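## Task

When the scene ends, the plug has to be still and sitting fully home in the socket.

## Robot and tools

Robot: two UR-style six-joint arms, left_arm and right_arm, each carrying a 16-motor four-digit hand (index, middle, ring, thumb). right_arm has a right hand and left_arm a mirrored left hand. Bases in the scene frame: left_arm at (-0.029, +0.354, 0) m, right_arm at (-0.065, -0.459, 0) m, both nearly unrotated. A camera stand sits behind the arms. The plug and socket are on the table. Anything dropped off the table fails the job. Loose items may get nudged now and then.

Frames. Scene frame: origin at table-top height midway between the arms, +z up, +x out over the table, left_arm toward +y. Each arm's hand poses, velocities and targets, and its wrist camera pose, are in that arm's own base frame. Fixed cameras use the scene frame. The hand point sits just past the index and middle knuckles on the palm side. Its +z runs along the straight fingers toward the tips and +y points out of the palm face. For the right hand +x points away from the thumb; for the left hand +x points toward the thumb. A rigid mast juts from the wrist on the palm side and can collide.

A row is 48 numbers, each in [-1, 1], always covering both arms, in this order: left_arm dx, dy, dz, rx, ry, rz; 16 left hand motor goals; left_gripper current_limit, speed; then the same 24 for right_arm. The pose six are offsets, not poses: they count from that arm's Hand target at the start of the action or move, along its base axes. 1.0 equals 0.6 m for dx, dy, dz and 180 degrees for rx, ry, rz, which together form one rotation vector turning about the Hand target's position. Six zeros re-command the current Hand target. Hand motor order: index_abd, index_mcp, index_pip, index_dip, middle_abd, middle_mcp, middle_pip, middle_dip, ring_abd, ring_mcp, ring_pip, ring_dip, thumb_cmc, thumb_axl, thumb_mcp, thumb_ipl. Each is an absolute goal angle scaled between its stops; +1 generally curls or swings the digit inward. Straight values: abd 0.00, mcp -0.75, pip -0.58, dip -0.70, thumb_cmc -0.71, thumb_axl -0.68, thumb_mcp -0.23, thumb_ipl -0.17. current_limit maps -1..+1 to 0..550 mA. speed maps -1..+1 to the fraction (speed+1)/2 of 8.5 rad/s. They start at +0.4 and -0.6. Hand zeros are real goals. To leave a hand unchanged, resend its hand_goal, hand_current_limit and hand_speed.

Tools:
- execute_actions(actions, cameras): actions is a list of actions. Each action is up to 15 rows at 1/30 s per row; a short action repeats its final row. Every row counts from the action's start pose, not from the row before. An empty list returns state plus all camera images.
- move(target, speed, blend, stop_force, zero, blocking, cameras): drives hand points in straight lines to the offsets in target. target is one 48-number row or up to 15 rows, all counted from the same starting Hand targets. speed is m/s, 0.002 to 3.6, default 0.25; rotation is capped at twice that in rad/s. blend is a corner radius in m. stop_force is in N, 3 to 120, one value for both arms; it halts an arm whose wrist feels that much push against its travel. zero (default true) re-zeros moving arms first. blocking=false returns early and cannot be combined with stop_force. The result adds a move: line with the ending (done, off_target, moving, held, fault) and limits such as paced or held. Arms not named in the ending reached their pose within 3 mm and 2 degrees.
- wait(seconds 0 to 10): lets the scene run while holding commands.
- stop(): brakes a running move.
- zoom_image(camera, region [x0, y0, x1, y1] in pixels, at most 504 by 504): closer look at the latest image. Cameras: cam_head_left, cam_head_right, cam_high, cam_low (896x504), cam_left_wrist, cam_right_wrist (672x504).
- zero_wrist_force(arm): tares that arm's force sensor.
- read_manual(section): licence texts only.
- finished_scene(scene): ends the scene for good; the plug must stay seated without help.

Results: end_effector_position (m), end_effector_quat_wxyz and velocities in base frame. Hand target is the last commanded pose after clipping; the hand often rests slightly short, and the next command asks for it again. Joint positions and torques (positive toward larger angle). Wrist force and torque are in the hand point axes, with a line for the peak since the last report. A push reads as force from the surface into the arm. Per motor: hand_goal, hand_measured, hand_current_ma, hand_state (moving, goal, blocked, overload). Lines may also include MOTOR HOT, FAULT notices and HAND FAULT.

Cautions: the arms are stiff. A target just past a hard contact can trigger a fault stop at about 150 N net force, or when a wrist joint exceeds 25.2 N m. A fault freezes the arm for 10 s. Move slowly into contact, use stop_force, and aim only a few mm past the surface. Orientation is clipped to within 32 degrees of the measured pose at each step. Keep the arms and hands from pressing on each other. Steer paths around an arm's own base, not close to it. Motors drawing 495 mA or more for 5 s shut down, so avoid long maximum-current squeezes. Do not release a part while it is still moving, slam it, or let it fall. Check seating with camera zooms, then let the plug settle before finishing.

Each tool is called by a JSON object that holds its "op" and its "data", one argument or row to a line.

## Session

Scene 1 succeeded. Now scene 2.

{"op": "execute_actions", "data": {
  "actions": []
}}

Scene clock: 0.00 s.
left_arm: end_effector_position=(+0.3871, -0.4026, +0.2162) hand_goal=(+0.000, -0.754, -0.576, -0.696, +0.000, -0.754, -0.576, -0.696, +0.000, -0.754, -0.576, -0.696, -0.714, -0.678, -0.226, -0.168) hand_measured=(+0.000, -0.754, -0.576, -0.696, +0.000, -0.754, -0.576, -0.696, +0.000, -0.754, -0.576, -0.696, -0.714, -0.678, -0.226, -0.168) hand_current_ma=(+0, +0, +0, +0, +0, +0, +0, +0, +0, +0, +0, +0, +0, +0, +0, +0) hand_state=(goal, goal, goal, goal, goal, goal, goal, goal, goal, goal, goal, goal, goal, goal, goal, goal) hand_current_limit=0.40 hand_speed=-0.60 end_effector_quat_wxyz=(+0.354, +0.779, -0.503, +0.123) | right_arm: end_effector_position=(+0.5942, +0.0672, +0.2671) hand_goal=(+0.000, -0.754, -0.576, -0.696, +0.000, -0.754, -0.576, -0.696, +0.000, -0.754, -0.576, -0.696, -0.714, -0.678, -0.226, -0.168) hand_measured=(+0.000, -0.754, -0.576, -0.696, +0.000, -0.754, -0.576, -0.696, +0.000, -0.754, -0.576, -0.696, -0.714, -0.678, -0.226, -0.168) hand_current_ma=(+0, +0, +0, +0, +0, +0, +0, +0, +0, +0, +0, +0, +0, +0, +0, +0) hand_state=(goal, goal, goal, goal, goal, goal, goal, goal, goal, goal, goal, goal, goal, goal, goal, goal) hand_current_limit=0.40 hand_speed=-0.60 end_effector_quat_wxyz=(-0.017, +0.477, +0.804, -0.354)
Joint positions: left_arm=[2.987 -1.811 -1.972 -1.009 0.806 -3.689] | right_arm=[0.088 -1.241 1.33 -1.156 -2.115 -0.268]
Joint velocities: within noise
Joint torques (N m): no reading
Wrist force (N): no reading
Wrist torque (N m): no reading
Wrist force, peak (N): no reading
Hand target: left_arm +0.3871, -0.4026, +0.2162; +0.354, +0.779, -0.503, +0.123 | right_arm +0.5942, +0.0672, +0.2671; -0.017, +0.477, +0.804, -0.354
camera_calibration:
cam_left_wrist: T_world_to_cam=[[0.180226, 0.690147, -0.700868, 0.328752], [0.78434, 0.329149, 0.525805, -0.333642], [0.593573, -0.644483, -0.481989, -0.259974], [0, 0, 0, 1]] pos_world=[0.356753, -0.284618, 0.280538]
cam_right_wrist: T_world_to_cam=[[0.886584, -0.449557, -0.108933, -0.431751], [0.0655213, -0.111073, 0.99165, -0.342155], [-0.457903, -0.886319, -0.0690198, 0.47828], [0, 0, 0, 1]] pos_world=[0.624208, 0.191808, 0.325277]

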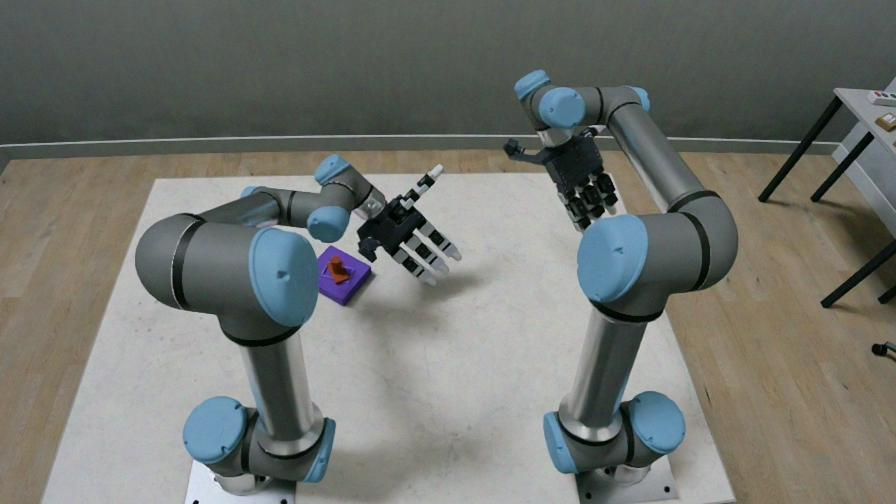

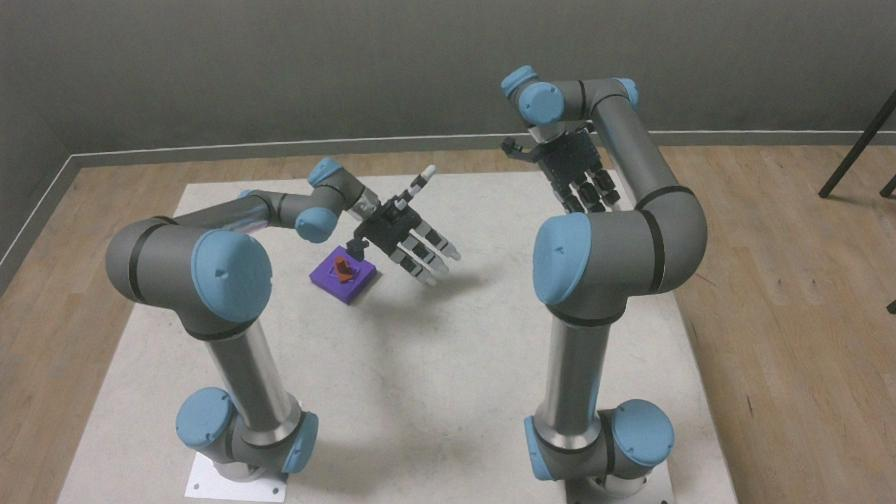

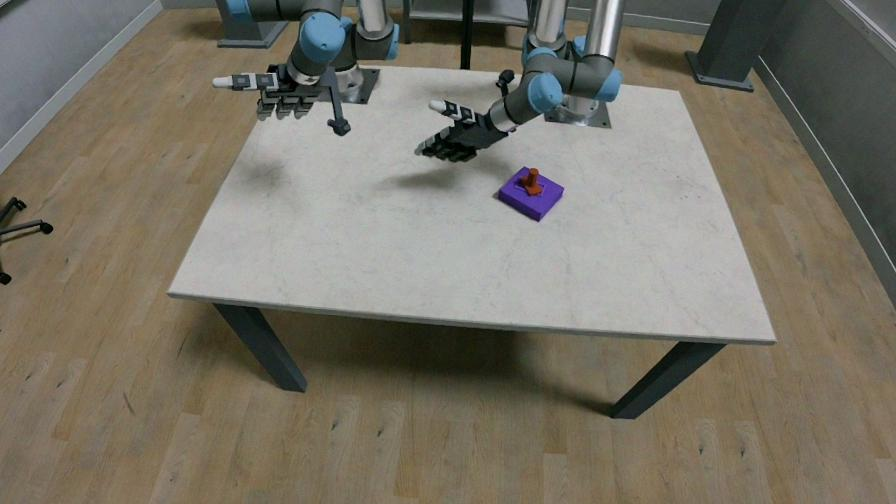

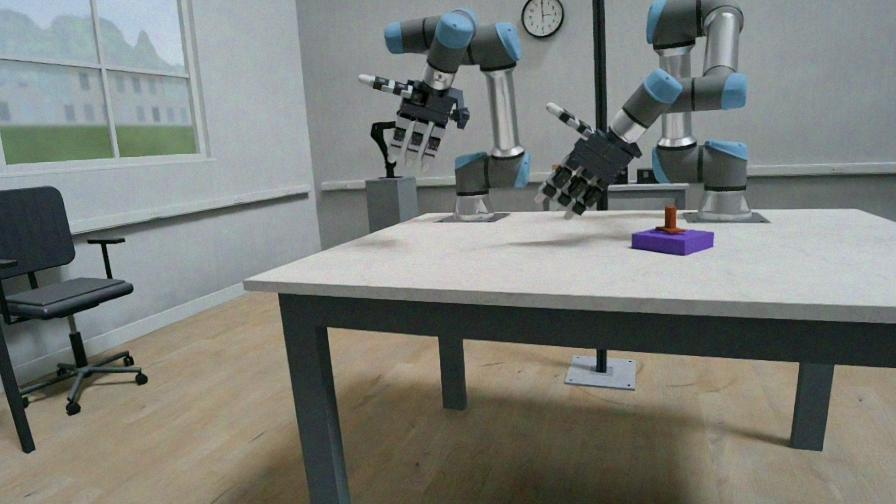

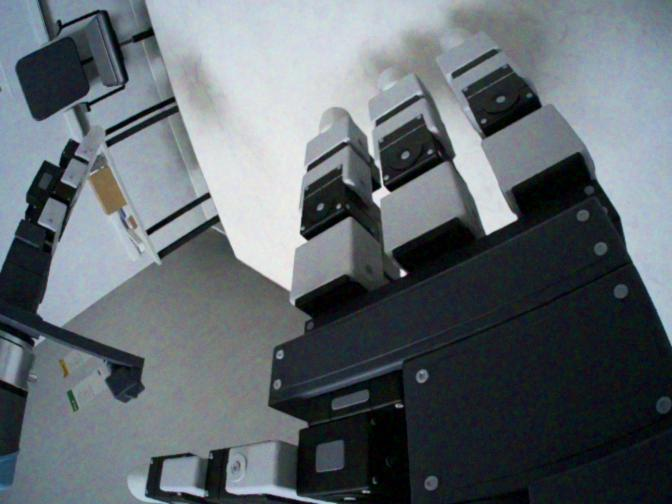

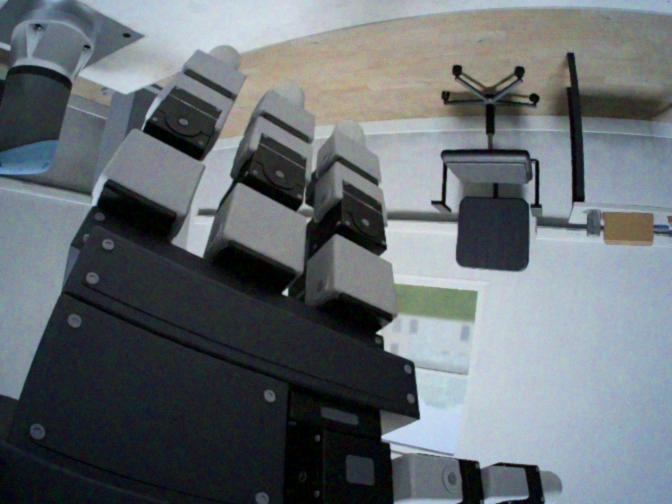

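{"op": "zoom_image", "data": {
  "camera": "cam_head_left",
  "region": [305, 235, 385, 310]
}}

{"op": "zoom_image", "data": {
  "camera": "cam_head_right",
  "region": [305, 240, 385, 310]
}}

{"op": "zoom_image", "data": {
  "camera": "cam_high",
  "region": [490, 155, 575, 230]
}}

{"op": "zoom_image", "data": {
  "camera": "cam_low",
  "region": [620, 195, 725, 265]
}}

Scaled by 6.300 from the camera's 896x504 image, which has a finer 1280x720 frame.

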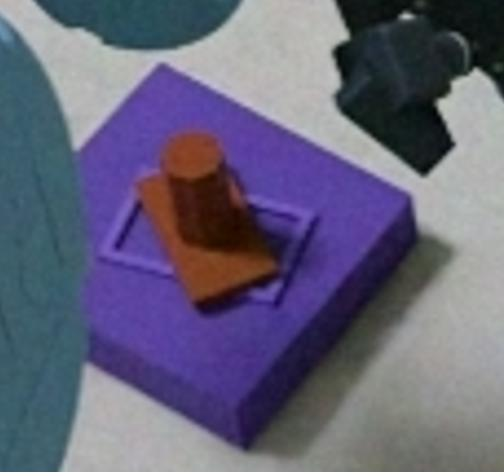

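Scaled by 6.300 from the camera's 896x504 image, which has a finer 1280x720 frame.

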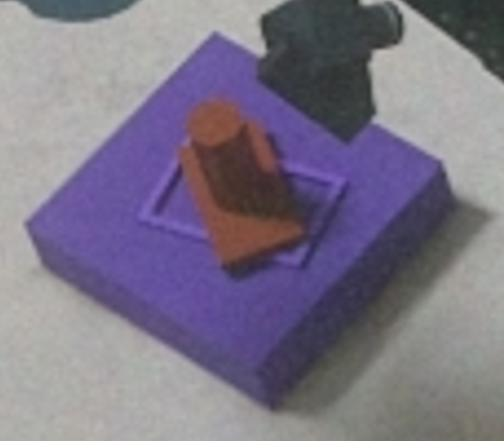

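Scaled by 5.929 from the camera's 896x504 image, which has a finer 1280x720 frame.

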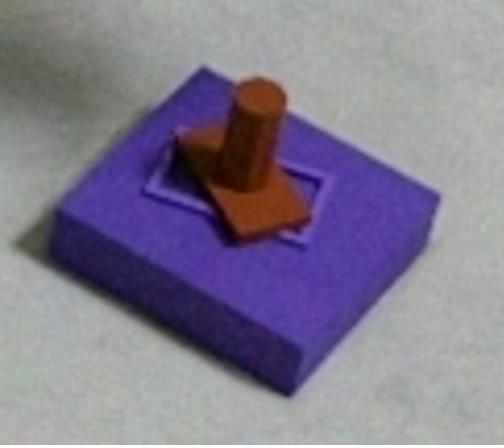

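Scaled by 4.800 from the camera's 896x504 image, which has a finer 1280x720 frame.

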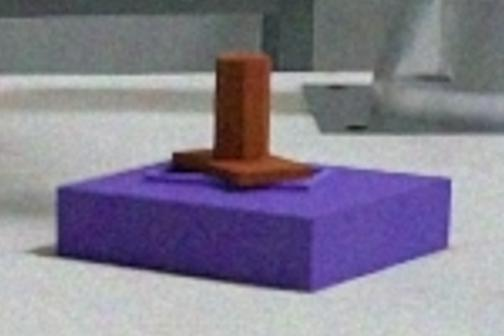

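{"op": "move", "data": {
  "target": [
    [0.0667,0.1333,0.15,0,0,0, 0,-0.754,-0.576,-0.696,0,-0.754,-0.576,-0.696,0,-0.754,-0.576,-0.696,-0.714,-0.678,-0.226,-0.168,0.4,-0.6, 0,0,0,0,0,0, 0,-0.754,-0.576,-0.696,0,-0.754,-0.576,-0.696,0,-0.754,-0.576,-0.696,-0.714,-0.678,-0.226,-0.168,0.4,-0.6],
    [0.2298,0.526,-0.027,0.1399,-0.4907,-0.3698, 0,-0.754,-0.576,-0.696,0,-0.754,-0.576,-0.696,0,-0.754,-0.576,-0.696,-0.714,-0.678,-0.226,-0.168,0.4,-0.6, 0,0,0,0,0,0, 0,-0.754,-0.576,-0.696,0,-0.754,-0.576,-0.696,0,-0.754,-0.576,-0.696,-0.714,-0.678,-0.226,-0.168,0.4,-0.6],
    [0.2298,0.526,-0.167,0.1399,-0.4907,-0.3698, 0,-0.754,-0.576,-0.696,0,-0.754,-0.576,-0.696,0,-0.754,-0.576,-0.696,-0.714,-0.678,-0.226,-0.168,0.4,-0.6, 0,0,0,0,0,0, 0,-0.754,-0.576,-0.696,0,-0.754,-0.576,-0.696,0,-0.754,-0.576,-0.696,-0.714,-0.678,-0.226,-0.168,0.4,-0.6]
  ],
  "speed": [0.3,0.4,0.2],
  "blend": [0.03,0.02,0],
  "cameras": ["all"]
}}

{"op": "zoom_image", "data": {
  "camera": "cam_left_wrist",
  "region": [0, 60, 280, 340]
}}

Scene clock: 213.17 s.
left_arm: end_effector_position=(+0.5249, -0.0870, +0.1161) hand_goal=(+0.000, -0.754, -0.576, -0.696, +0.000, -0.754, -0.576, -0.696, +0.000, -0.754, -0.576, -0.696, -0.714, -0.678, -0.226, -0.168) hand_measured=(+0.000, -0.748, -0.576, -0.696, +0.000, -0.748, -0.576, -0.696, +0.000, -0.748, -0.576, -0.696, -0.710, -0.678, -0.224, -0.168) hand_current_ma=(+0, +18, -2, +0, +0, +18, -1, +0, +0, +20, -2, +0, +15, +2, +7, +1) hand_state=(goal, goal, goal, goal, goal, goal, goal, goal, goal, goal, goal, goal, goal, goal, goal, goal) hand_current_limit=0.40 hand_speed=-0.60 end_effector_quat_wxyz=(+0.217, -0.166, +0.911, -0.308) | right_arm: end_effector_position=(+0.5942, +0.0672, +0.2671) hand_goal=(+0.000, -0.754, -0.576, -0.696, +0.000, -0.754, -0.576, -0.696, +0.000, -0.754, -0.576, -0.696, -0.714, -0.678, -0.226, -0.168) hand_measured=(+0.000, -0.750, -0.576, -0.696, +0.000, -0.750, -0.576, -0.696, +0.000, -0.750, -0.576, -0.696, -0.712, -0.678, -0.224, -0.168) hand_current_ma=(+0, +12, -2, +0, +0, +11, -2, +0, +0, +13, -2, +0, +7, +2, +3, +1) hand_state=(goal, goal, goal, goal, goal, goal, goal, goal, goal, goal, goal, goal, goal, goal, goal, goal) hand_current_limit=0.40 hand_speed=-0.60 end_effector_quat_wxyz=(-0.017, +0.477, +0.804, -0.354)
Joint positions: left_arm=[3.38 -1.732 -2.229 -0.276 0.936 -1.851] | right_arm=[0.088 -1.241 1.33 -1.156 -2.115 -0.268]
Joint torques (N m): left_arm=[-8.33 17.39 19.28 3.98 0.34 -0.16] | right_arm=[-0.95 -41.15 -22.54 -1.38 -0.88 0.13]
Wrist force (N): left_arm=[0.2 0.7 0.4] | right_arm=[0.2 0.0 0.0]
Wrist torque (N m): left_arm=[0.13 -0.03 -0.02] | right_arm=[0.00 -0.02 0.02]
Wrist force, peak (N): left_arm=[0.8 2.3 1.8] | right_arm=[-0.2 -0.5 -0.1]
Hand target: left_arm +0.5249, -0.0870, +0.1160; +0.217, -0.166, +0.911, -0.308 | right_arm +0.5942, +0.0672, +0.2671; -0.017, +0.477, +0.804, -0.354
Off the commanded pose: left_arm 0.000 m, 0 deg | right_arm 0.000 m, 0 deg.
move: done
camera_calibration:
cam_left_wrist: T_world_to_cam=[[0.774054, -0.134948, 0.618571, -0.520649], [-0.631466, -0.235146, 0.738889, 0.176432], [0.0457432, -0.962546, -0.26723, 0.0482955], [0, 0, 0, 1]] pos_world=[0.512212, 0.0177136, 0.204601]
cam_right_wrist: T_world_to_cam=[[0.886584, -0.449557, -0.108933, -0.431751], [0.0655213, -0.111073, 0.99165, -0.342155], [-0.457903, -0.886319, -0.0690198, 0.47828], [0, 0, 0, 1]] pos_world=[0.624208, 0.191808, 0.325277]

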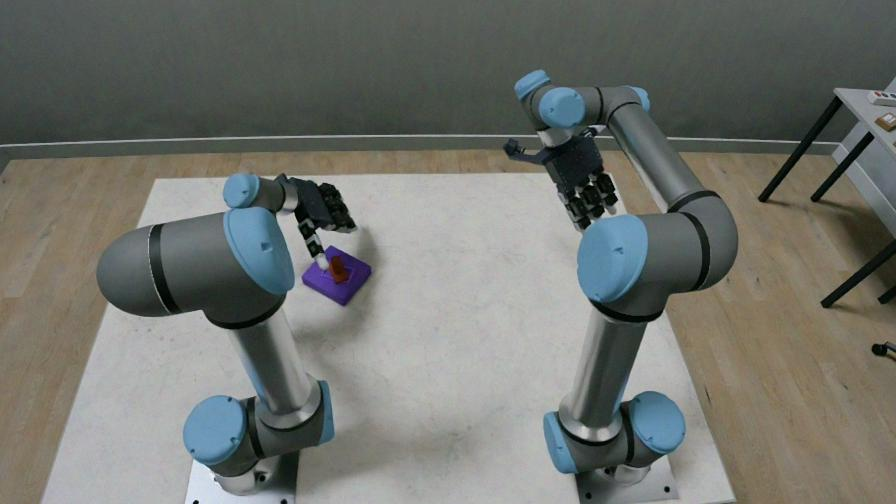

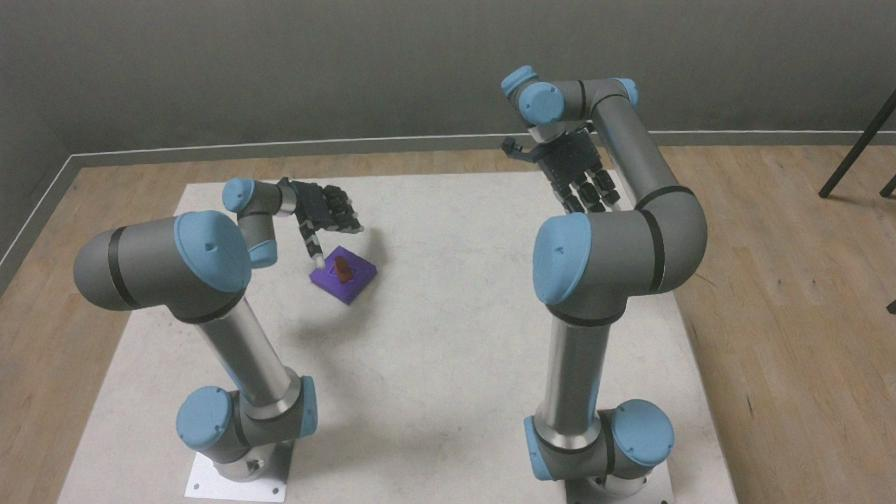

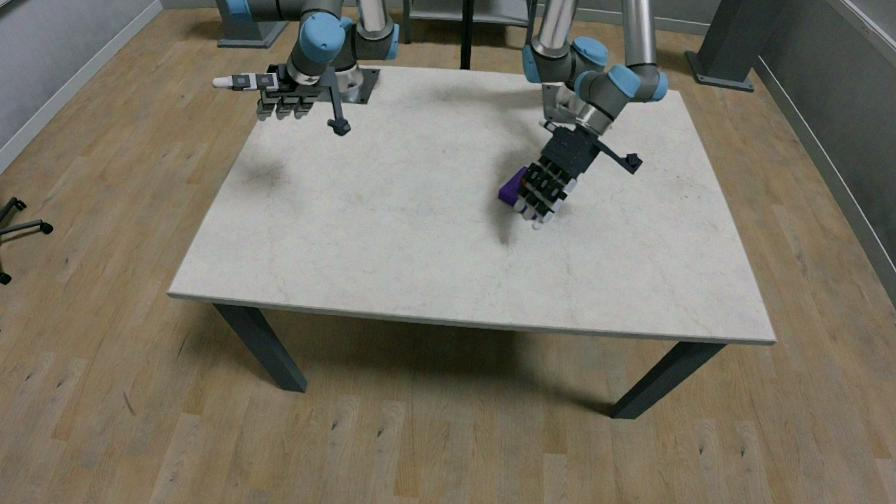

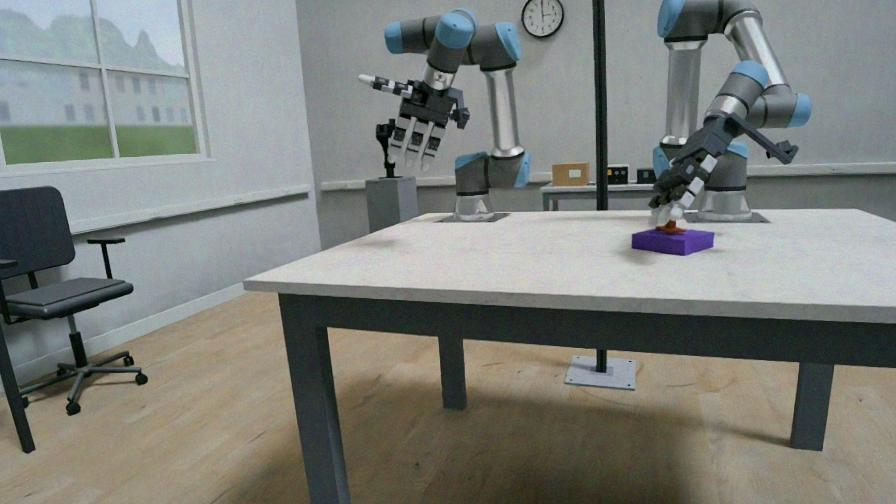

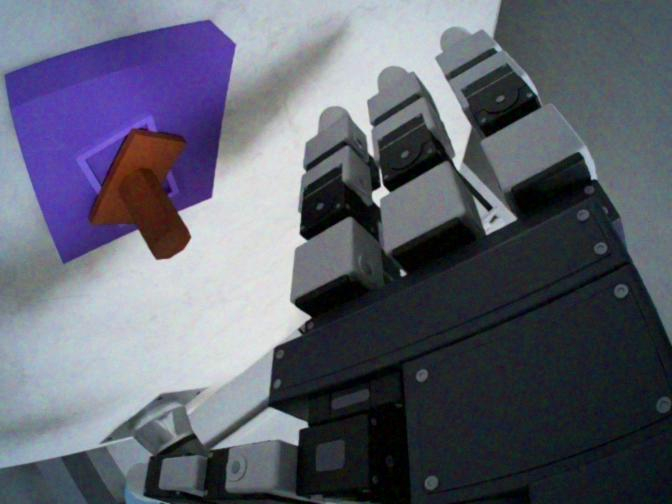

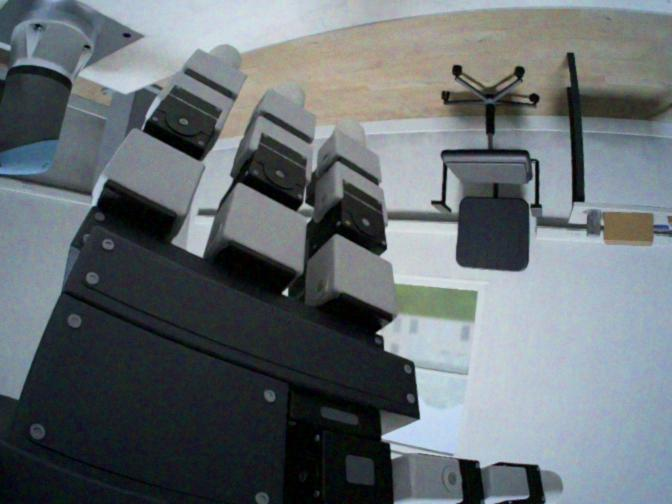

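Scaled by 1.800 from the camera's 672x504 image, which has a finer 960x720 frame.

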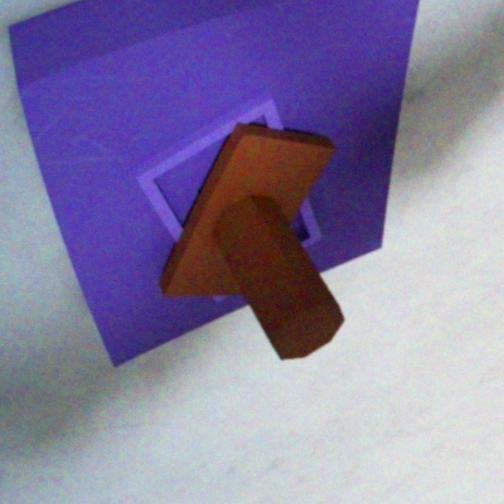

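{"op": "move", "data": {
  "target": [
    [0,0,0.1333,0,0,0, 0,-0.514,0.539,-0.580,0,-0.754,-0.576,-0.696,0,-0.754,-0.576,-0.696,0.545,-0.678,-0.149,-0.005,0.4,-0.6, 0,0,0,0,0,0, 0,-0.754,-0.576,-0.696,0,-0.754,-0.576,-0.696,0,-0.754,-0.576,-0.696,-0.714,-0.678,-0.226,-0.168,0.4,-0.6],
    [-0.041,-0.1405,0.1,-0.1399,0.0036,0.1366, 0,-0.514,0.539,-0.580,0,-0.754,-0.576,-0.696,0,-0.754,-0.576,-0.696,0.545,-0.678,-0.149,-0.005,0.4,-0.6, 0,0,0,0,0,0, 0,-0.754,-0.576,-0.696,0,-0.754,-0.576,-0.696,0,-0.754,-0.576,-0.696,-0.714,-0.678,-0.226,-0.168,0.4,-0.6],
    [-0.041,-0.1405,0.0067,-0.1399,0.0036,0.1366, 0,-0.514,0.539,-0.580,0,-0.754,-0.576,-0.696,0,-0.754,-0.576,-0.696,0.545,-0.678,-0.149,-0.005,0.4,-0.6, 0,0,0,0,0,0, 0,-0.754,-0.576,-0.696,0,-0.754,-0.576,-0.696,0,-0.754,-0.576,-0.696,-0.714,-0.678,-0.226,-0.168,0.4,-0.6]
  ],
  "speed": [0.2,0.3,0.12],
  "blend": [0.01,0.01,0],
  "cameras": ["cam_head_left","cam_high","cam_low","cam_left_wrist"]
}}

{"op": "zoom_image", "data": {
  "camera": "cam_left_wrist",
  "region": [0, 0, 240, 240]
}}

{"op": "zoom_image", "data": {
  "camera": "cam_low",
  "region": [610, 140, 730, 260]
}}

{"op": "zoom_image", "data": {
  "camera": "cam_high",
  "region": [490, 130, 600, 240]
}}

Scene clock: 282.97 s.
left_arm: end_effector_position=(+0.5003, -0.1713, +0.1200) hand_goal=(+0.000, -0.514, +0.538, -0.580, +0.000, -0.754, -0.576, -0.696, +0.000, -0.754, -0.576, -0.696, +0.544, -0.678, -0.150, -0.006) hand_measured=(+0.000, -0.512, +0.534, -0.584, +0.000, -0.748, -0.576, -0.696, +0.000, -0.746, -0.576, -0.696, +0.542, -0.678, -0.150, -0.008) hand_current_ma=(+0, +8, -15, -9, +0, +24, +0, +0, +0, +27, +0, +0, -6, +2, +3, -6) hand_state=(goal, goal, goal, goal, goal, goal, goal, goal, goal, goal, goal, goal, goal, goal, goal, goal) hand_current_limit=0.40 hand_speed=-0.60 end_effector_quat_wxyz=(+0.231, -0.400, +0.768, -0.444) | right_arm: end_effector_position=(+0.5942, +0.0672, +0.2671) hand_goal=(+0.000, -0.754, -0.576, -0.696, +0.000, -0.754, -0.576, -0.696, +0.000, -0.754, -0.576, -0.696, -0.714, -0.678, -0.226, -0.168) hand_measured=(+0.000, -0.750, -0.576, -0.696, +0.000, -0.750, -0.576, -0.696, +0.000, -0.750, -0.576, -0.696, -0.712, -0.678, -0.224, -0.168) hand_current_ma=(+0, +12, -2, +0, +0, +11, -2, +0, +0, +13, -2, +0, +7, +2, +3, +1) hand_state=(goal, goal, goal, goal, goal, goal, goal, goal, goal, goal, goal, goal, goal, goal, goal, goal) hand_current_limit=0.40 hand_speed=-0.60 end_effector_quat_wxyz=(-0.017, +0.477, +0.804, -0.354)
Joint positions: left_arm=[3.328 -1.834 -2.364 0.366 0.902 -2.668] | right_arm=[0.088 -1.241 1.33 -1.156 -2.115 -0.268]
Joint torques (N m): left_arm=[0.38 19.24 21.45 3.31 -0.74 -1.22] | right_arm=[-0.86 -40.89 -23.17 -1.36 -0.79 0.12]
Wrist force (N): left_arm=[-0.2 1.1 -0.1] | right_arm=[0.1 -0.1 -0.1]
Wrist torque (N m): left_arm=[0.24 0.00 -0.10] | right_arm=[0.00 0.00 0.01]
Wrist force, peak (N): left_arm=[0.9 2.2 2.1] | right_arm=[0.4 -0.4 -0.2]
Hand target: left_arm +0.5003, -0.1713, +0.1200; +0.231, -0.400, +0.768, -0.444 | right_arm +0.5942, +0.0672, +0.2671; -0.017, +0.477, +0.804, -0.354
Off the commanded pose: left_arm 0.000 m, 0 deg | right_arm 0.000 m, 0 deg.
move: done
camera_calibration:
cam_left_wrist: T_world_to_cam=[[0.709659, 0.456107, 0.536982, -0.372268], [-0.539436, -0.138516, 0.830556, 0.0976182], [0.453203, -0.879079, 0.147741, -0.270013], [0, 0, 0, 1]] pos_world=[0.439213, -0.054047, 0.158716]
Images, in order (width x height): cam_head_left 896x504, cam_high 896x504, cam_low 896x504, cam_left_wrist 672x504.

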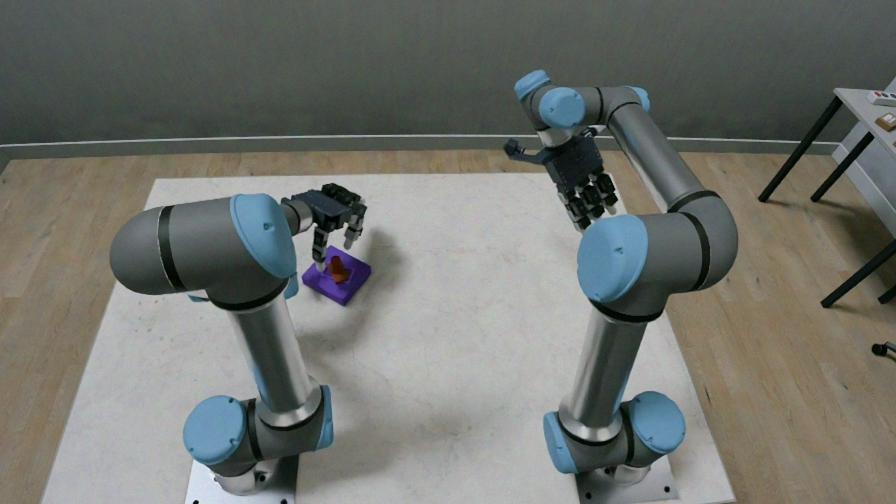

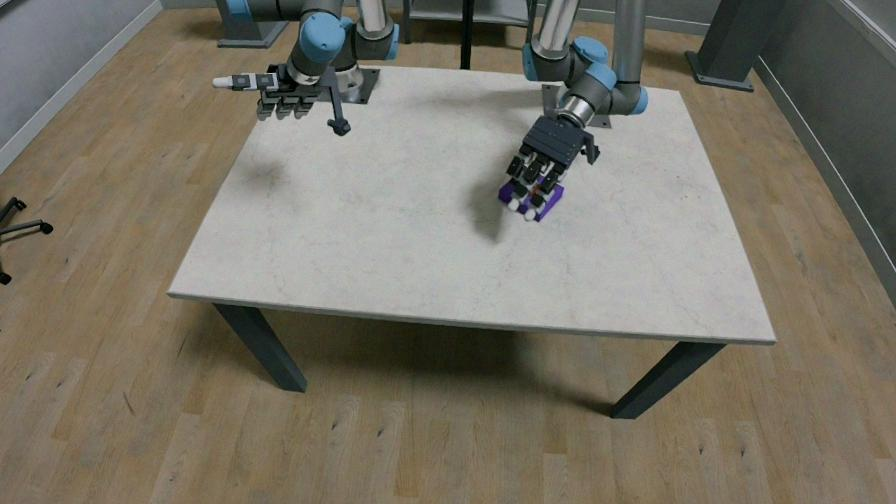

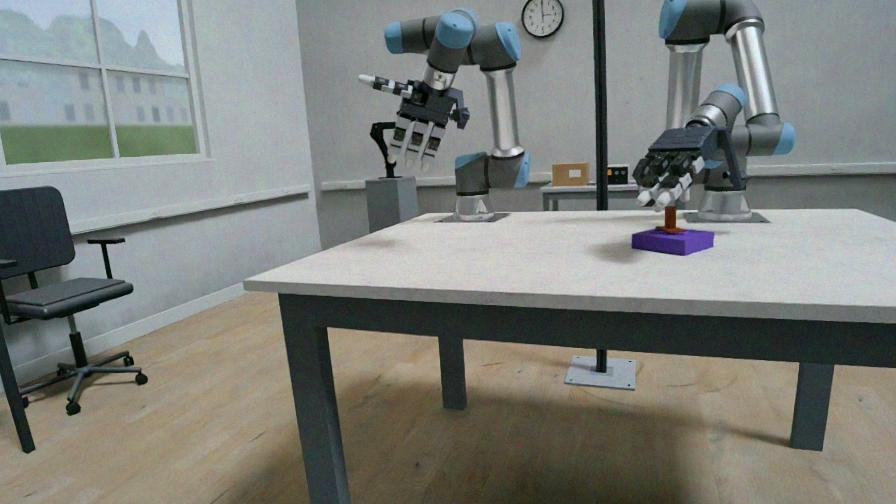

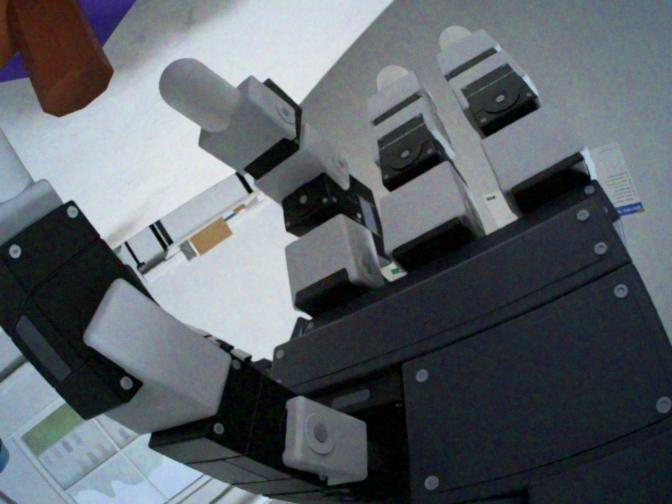

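Scaled by 2.100 from the camera's 672x504 image, which has a finer 960x720 frame.

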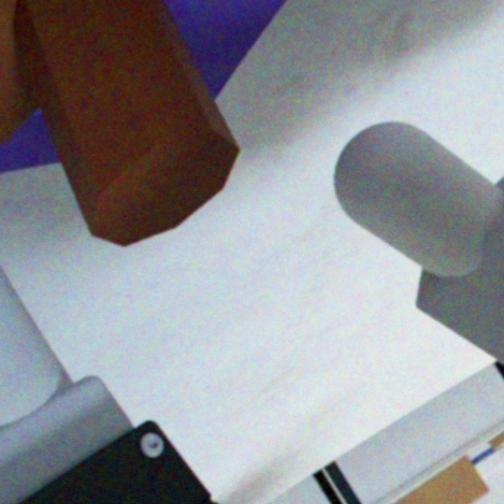

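Scaled by 4.200 from the camera's 896x504 image, which has a finer 1280x720 frame.

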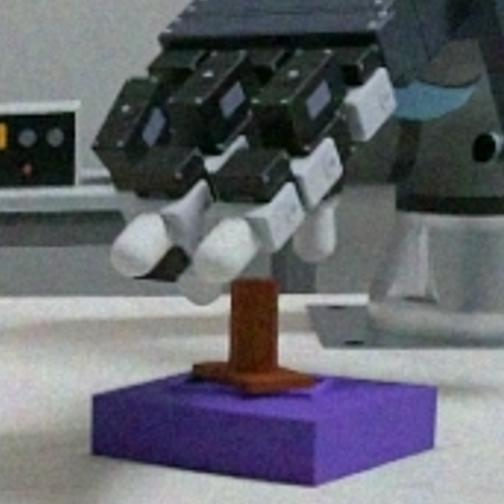

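Scaled by 4.582 from the camera's 896x504 image, which has a finer 1280x720 frame.

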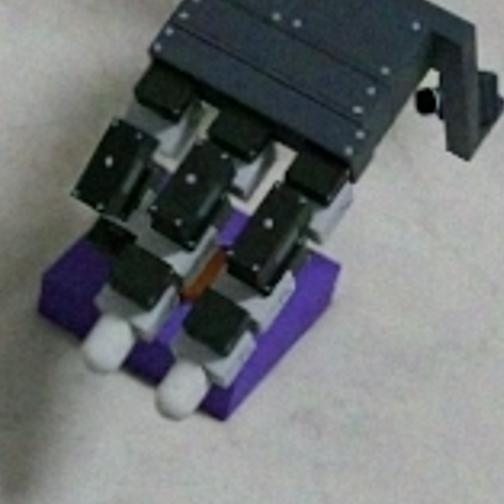

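{"op": "move", "data": {
  "target": [-0.002,-0.0013,-0.0603,0,0,0, 0,-0.514,0.539,-0.580,0,-0.754,-0.576,-0.696,0,-0.754,-0.576,-0.696,0.545,-0.678,-0.149,-0.005,0.4,-0.6, 0,0,0,0,0,0, 0,-0.754,-0.576,-0.696,0,-0.754,-0.576,-0.696,0,-0.754,-0.576,-0.696,-0.714,-0.678,-0.226,-0.168,0.4,-0.6],
  "speed": 0.06,
  "stop_force": 8,
  "cameras": ["cam_low","cam_left_wrist"]
}}

{"op": "zoom_image", "data": {
  "camera": "cam_left_wrist",
  "region": [0, 0, 240, 240]
}}

Scene clock: 330.10 s.
left_arm: end_effector_position=(+0.4991, -0.1721, +0.0839) hand_goal=(+0.000, -0.514, +0.538, -0.580, +0.000, -0.754, -0.576, -0.696, +0.000, -0.754, -0.576, -0.696, +0.544, -0.678, -0.150, -0.006) hand_measured=(+0.000, -0.512, +0.534, -0.584, +0.000, -0.748, -0.576, -0.696, +0.000, -0.746, -0.576, -0.696, +0.542, -0.678, -0.150, -0.008) hand_current_ma=(+0, +8, -15, -9, +0, +24, +0, +0, +0, +27, +0, +0, -6, +2, +3, -6) hand_state=(goal, goal, goal, goal, goal, goal, goal, goal, goal, goal, goal, goal, goal, goal, goal, goal) hand_current_limit=0.40 hand_speed=-0.60 end_effector_quat_wxyz=(+0.231, -0.400, +0.768, -0.444) | right_arm: end_effector_position=(+0.5942, +0.0672, +0.2671) hand_goal=(+0.000, -0.754, -0.576, -0.696, +0.000, -0.754, -0.576, -0.696, +0.000, -0.754, -0.576, -0.696, -0.714, -0.678, -0.226, -0.168) hand_measured=(+0.000, -0.750, -0.576, -0.696, +0.000, -0.750, -0.576, -0.696, +0.000, -0.750, -0.576, -0.696, -0.712, -0.678, -0.224, -0.168) hand_current_ma=(+0, +12, -2, +0, +0, +11, -2, +0, +0, +13, -2, +0, +7, +2, +3, +1) hand_state=(goal, goal, goal, goal, goal, goal, goal, goal, goal, goal, goal, goal, goal, goal, goal, goal) hand_current_limit=0.40 hand_speed=-0.60 end_effector_quat_wxyz=(-0.017, +0.477, +0.804, -0.354)
Joint positions: left_arm=[3.327 -1.943 -2.383 0.495 0.903 -2.669] | right_arm=[0.088 -1.241 1.33 -1.156 -2.115 -0.268]
Joint torques (N m): left_arm=[-6.07 24.23 19.47 3.68 -0.47 -0.21] | right_arm=[-0.54 -41.03 -22.51 -1.26 -0.75 0.11]
Wrist force (N): left_arm=[-0.3 1.3 -0.2] | right_arm=[0.0 -0.3 -0.2]
Wrist torque (N m): left_arm=[0.28 0.00 -0.10] | right_arm=[-0.02 0.01 0.00]
Wrist force, peak (N): left_arm=[-0.1 2.2 0.3] | right_arm=[-0.2 -0.1 -0.5]
Hand target: left_arm +0.4991, -0.1721, +0.0839; +0.231, -0.400, +0.768, -0.444 | right_arm +0.5942, +0.0672, +0.2671; -0.017, +0.477, +0.804, -0.354
Off the commanded pose: left_arm 0.000 m, 0 deg | right_arm 0.000 m, 0 deg.
move: done
camera_calibration:
cam_left_wrist: T_world_to_cam=[[0.7096, 0.456021, 0.537134, -0.35161], [-0.539581, -0.138545, 0.830456, 0.127001], [0.453123, -0.879119, 0.147749, -0.264792], [0, 0, 0, 1]] pos_world=[0.438013, -0.0548468, 0.122516]
Images, in order (width x height): cam_low 896x504, cam_left_wrist 672x504.

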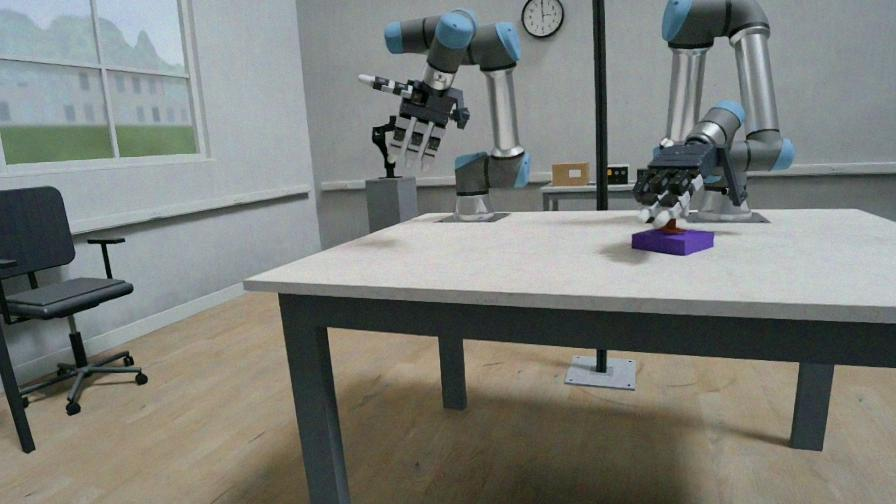

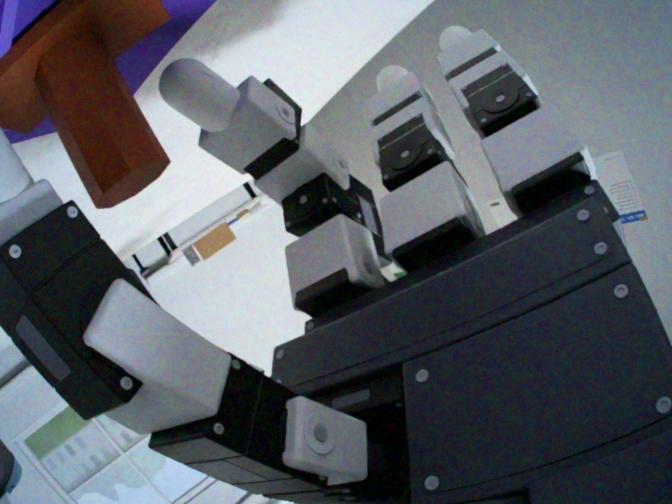

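Scaled by 2.100 from the camera's 672x504 image, which has a finer 960x720 frame.

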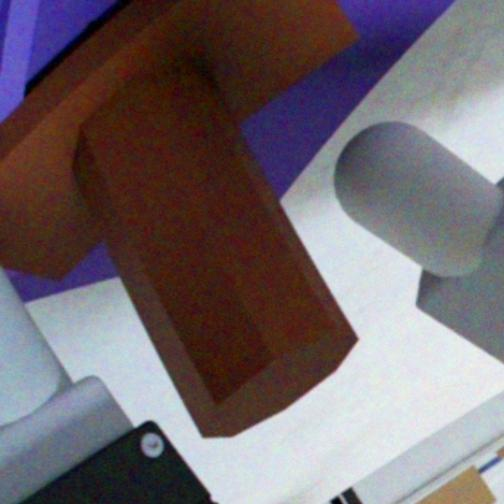

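{"op": "move", "data": {
  "target": [0,0,0,0,0,0, 0,-0.10,0.539,-0.580,0,-0.754,-0.576,-0.696,0,-0.754,-0.576,-0.696,0.545,-0.678,0.15,-0.005,0.4,-0.85, 0,0,0,0,0,0, 0,-0.754,-0.576,-0.696,0,-0.754,-0.576,-0.696,0,-0.754,-0.576,-0.696,-0.714,-0.678,-0.226,-0.168,0.4,-0.6],
  "cameras": ["cam_low","cam_left_wrist","cam_head_left"]
}}

{"op": "zoom_image", "data": {
  "camera": "cam_left_wrist",
  "region": [0, 0, 240, 240]
}}

{"op": "zoom_image", "data": {
  "camera": "cam_head_left",
  "region": [300, 220, 390, 310]
}}

Scene clock: 345.83 s.
left_arm: end_effector_position=(+0.4991, -0.1721, +0.0839) hand_goal=(+0.000, -0.100, +0.538, -0.580, +0.000, -0.754, -0.576, -0.696, +0.000, -0.754, -0.576, -0.696, +0.544, -0.678, +0.150, -0.006) hand_measured=(+0.000, -0.278, +0.522, -0.586, +0.000, -0.748, -0.576, -0.696, +0.000, -0.746, -0.576, -0.696, +0.548, -0.678, +0.026, -0.022) hand_current_ma=(+0, -385, -57, -20, +0, +24, +0, +0, +0, +27, +0, +0, +15, +2, -385, -82) hand_state=(goal, blocked, goal, goal, goal, goal, goal, goal, goal, goal, goal, goal, goal, goal, blocked, goal) hand_current_limit=0.40 hand_speed=-0.85 end_effector_quat_wxyz=(+0.231, -0.400, +0.768, -0.444) | right_arm: end_effector_position=(+0.5942, +0.0672, +0.2671) hand_goal=(+0.000, -0.754, -0.576, -0.696, +0.000, -0.754, -0.576, -0.696, +0.000, -0.754, -0.576, -0.696, -0.714, -0.678, -0.226, -0.168) hand_measured=(+0.000, -0.750, -0.576, -0.696, +0.000, -0.750, -0.576, -0.696, +0.000, -0.750, -0.576, -0.696, -0.712, -0.678, -0.224, -0.168) hand_current_ma=(+0, +12, -2, +0, +0, +11, -2, +0, +0, +13, -2, +0, +7, +2, +3, +1) hand_state=(goal, goal, goal, goal, goal, goal, goal, goal, goal, goal, goal, goal, goal, goal, goal, goal) hand_current_limit=0.40 hand_speed=-0.60 end_effector_quat_wxyz=(-0.017, +0.477, +0.804, -0.354)
Joint positions: left_arm=[3.327 -1.943 -2.383 0.495 0.903 -2.669] | right_arm=[0.088 -1.241 1.33 -1.156 -2.115 -0.268]
Joint torques (N m): left_arm=[9.44 20.66 17.69 3.65 -1.4 1.42] | right_arm=[-0.39 -41.32 -22.81 -1.28 -0.76 0.2]
Wrist force (N): left_arm=[0.0 0.7 0.1] | right_arm=[-0.1 -0.1 -0.2]
Wrist torque (N m): left_arm=[0.33 -0.02 -0.13] | right_arm=[0.00 0.02 -0.01]
Wrist force, peak (N): left_arm=[-0.3 1.8 0.2] | right_arm=[-0.4 -0.3 -0.1]
Hand target: left_arm +0.4991, -0.1721, +0.0839; +0.231, -0.400, +0.768, -0.444 | right_arm +0.5942, +0.0672, +0.2671; -0.017, +0.477, +0.804, -0.354
Off the commanded pose: left_arm 0.000 m, 0 deg | right_arm 0.000 m, 0 deg.
move: done
camera_calibration:
cam_left_wrist: T_world_to_cam=[[0.7096, 0.456021, 0.537134, -0.35161], [-0.539581, -0.138545, 0.830456, 0.127001], [0.453123, -0.879119, 0.147749, -0.264792], [0, 0, 0, 1]] pos_world=[0.438013, -0.0548468, 0.122516]
Images, in order (width x height): cam_head_left 896x504, cam_low 896x504, cam_left_wrist 672x504.

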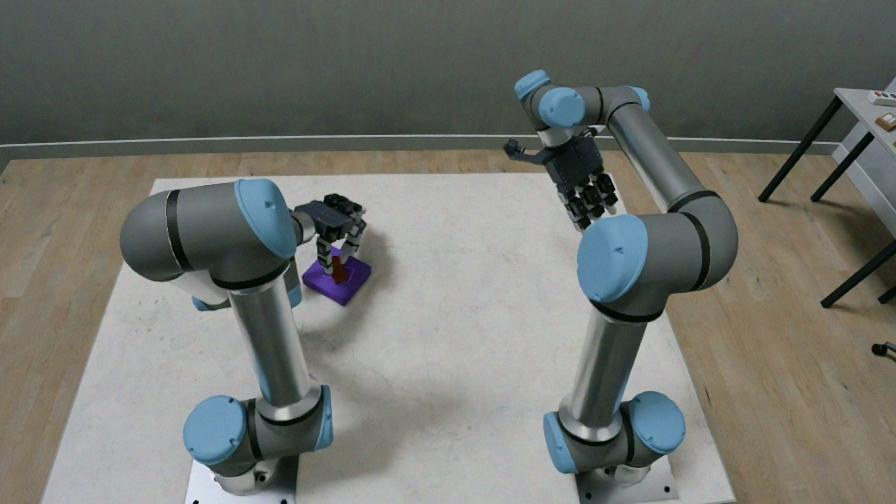

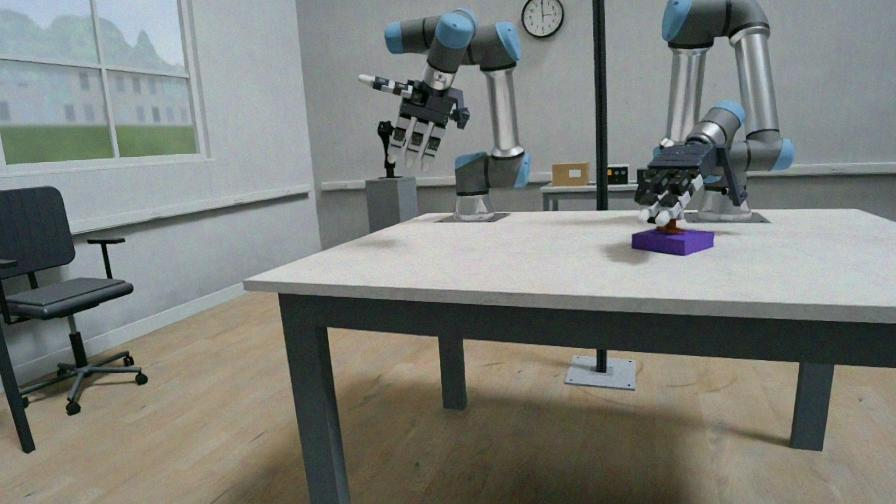

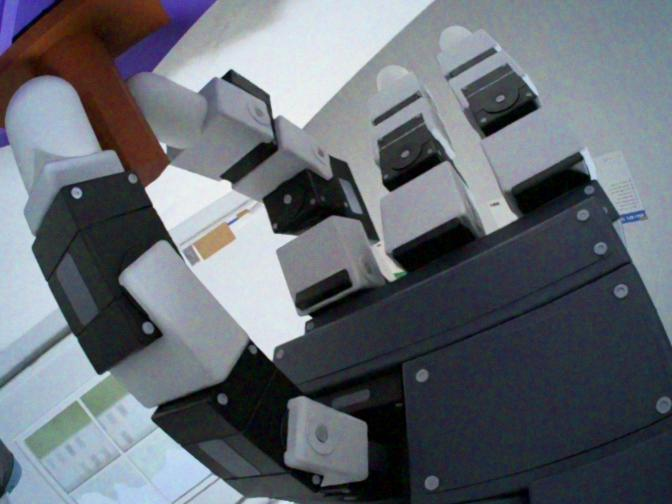

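Scaled by 2.100 from the camera's 672x504 image, which has a finer 960x720 frame.

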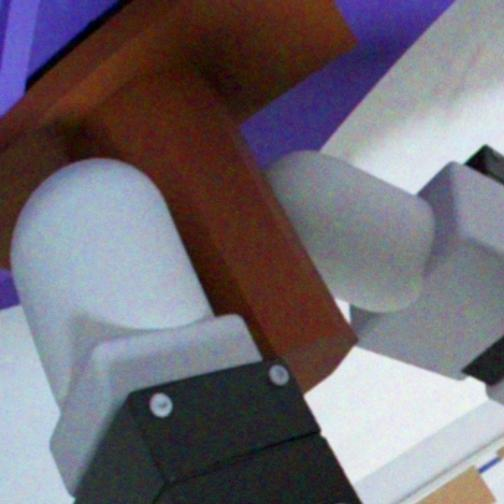

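Scaled by 5.600 from the camera's 896x504 image, which has a finer 1280x720 frame.

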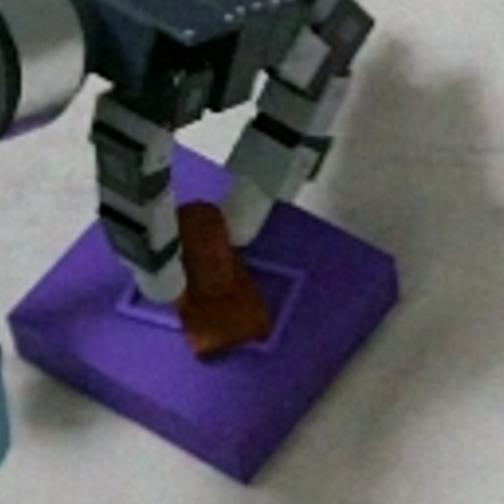

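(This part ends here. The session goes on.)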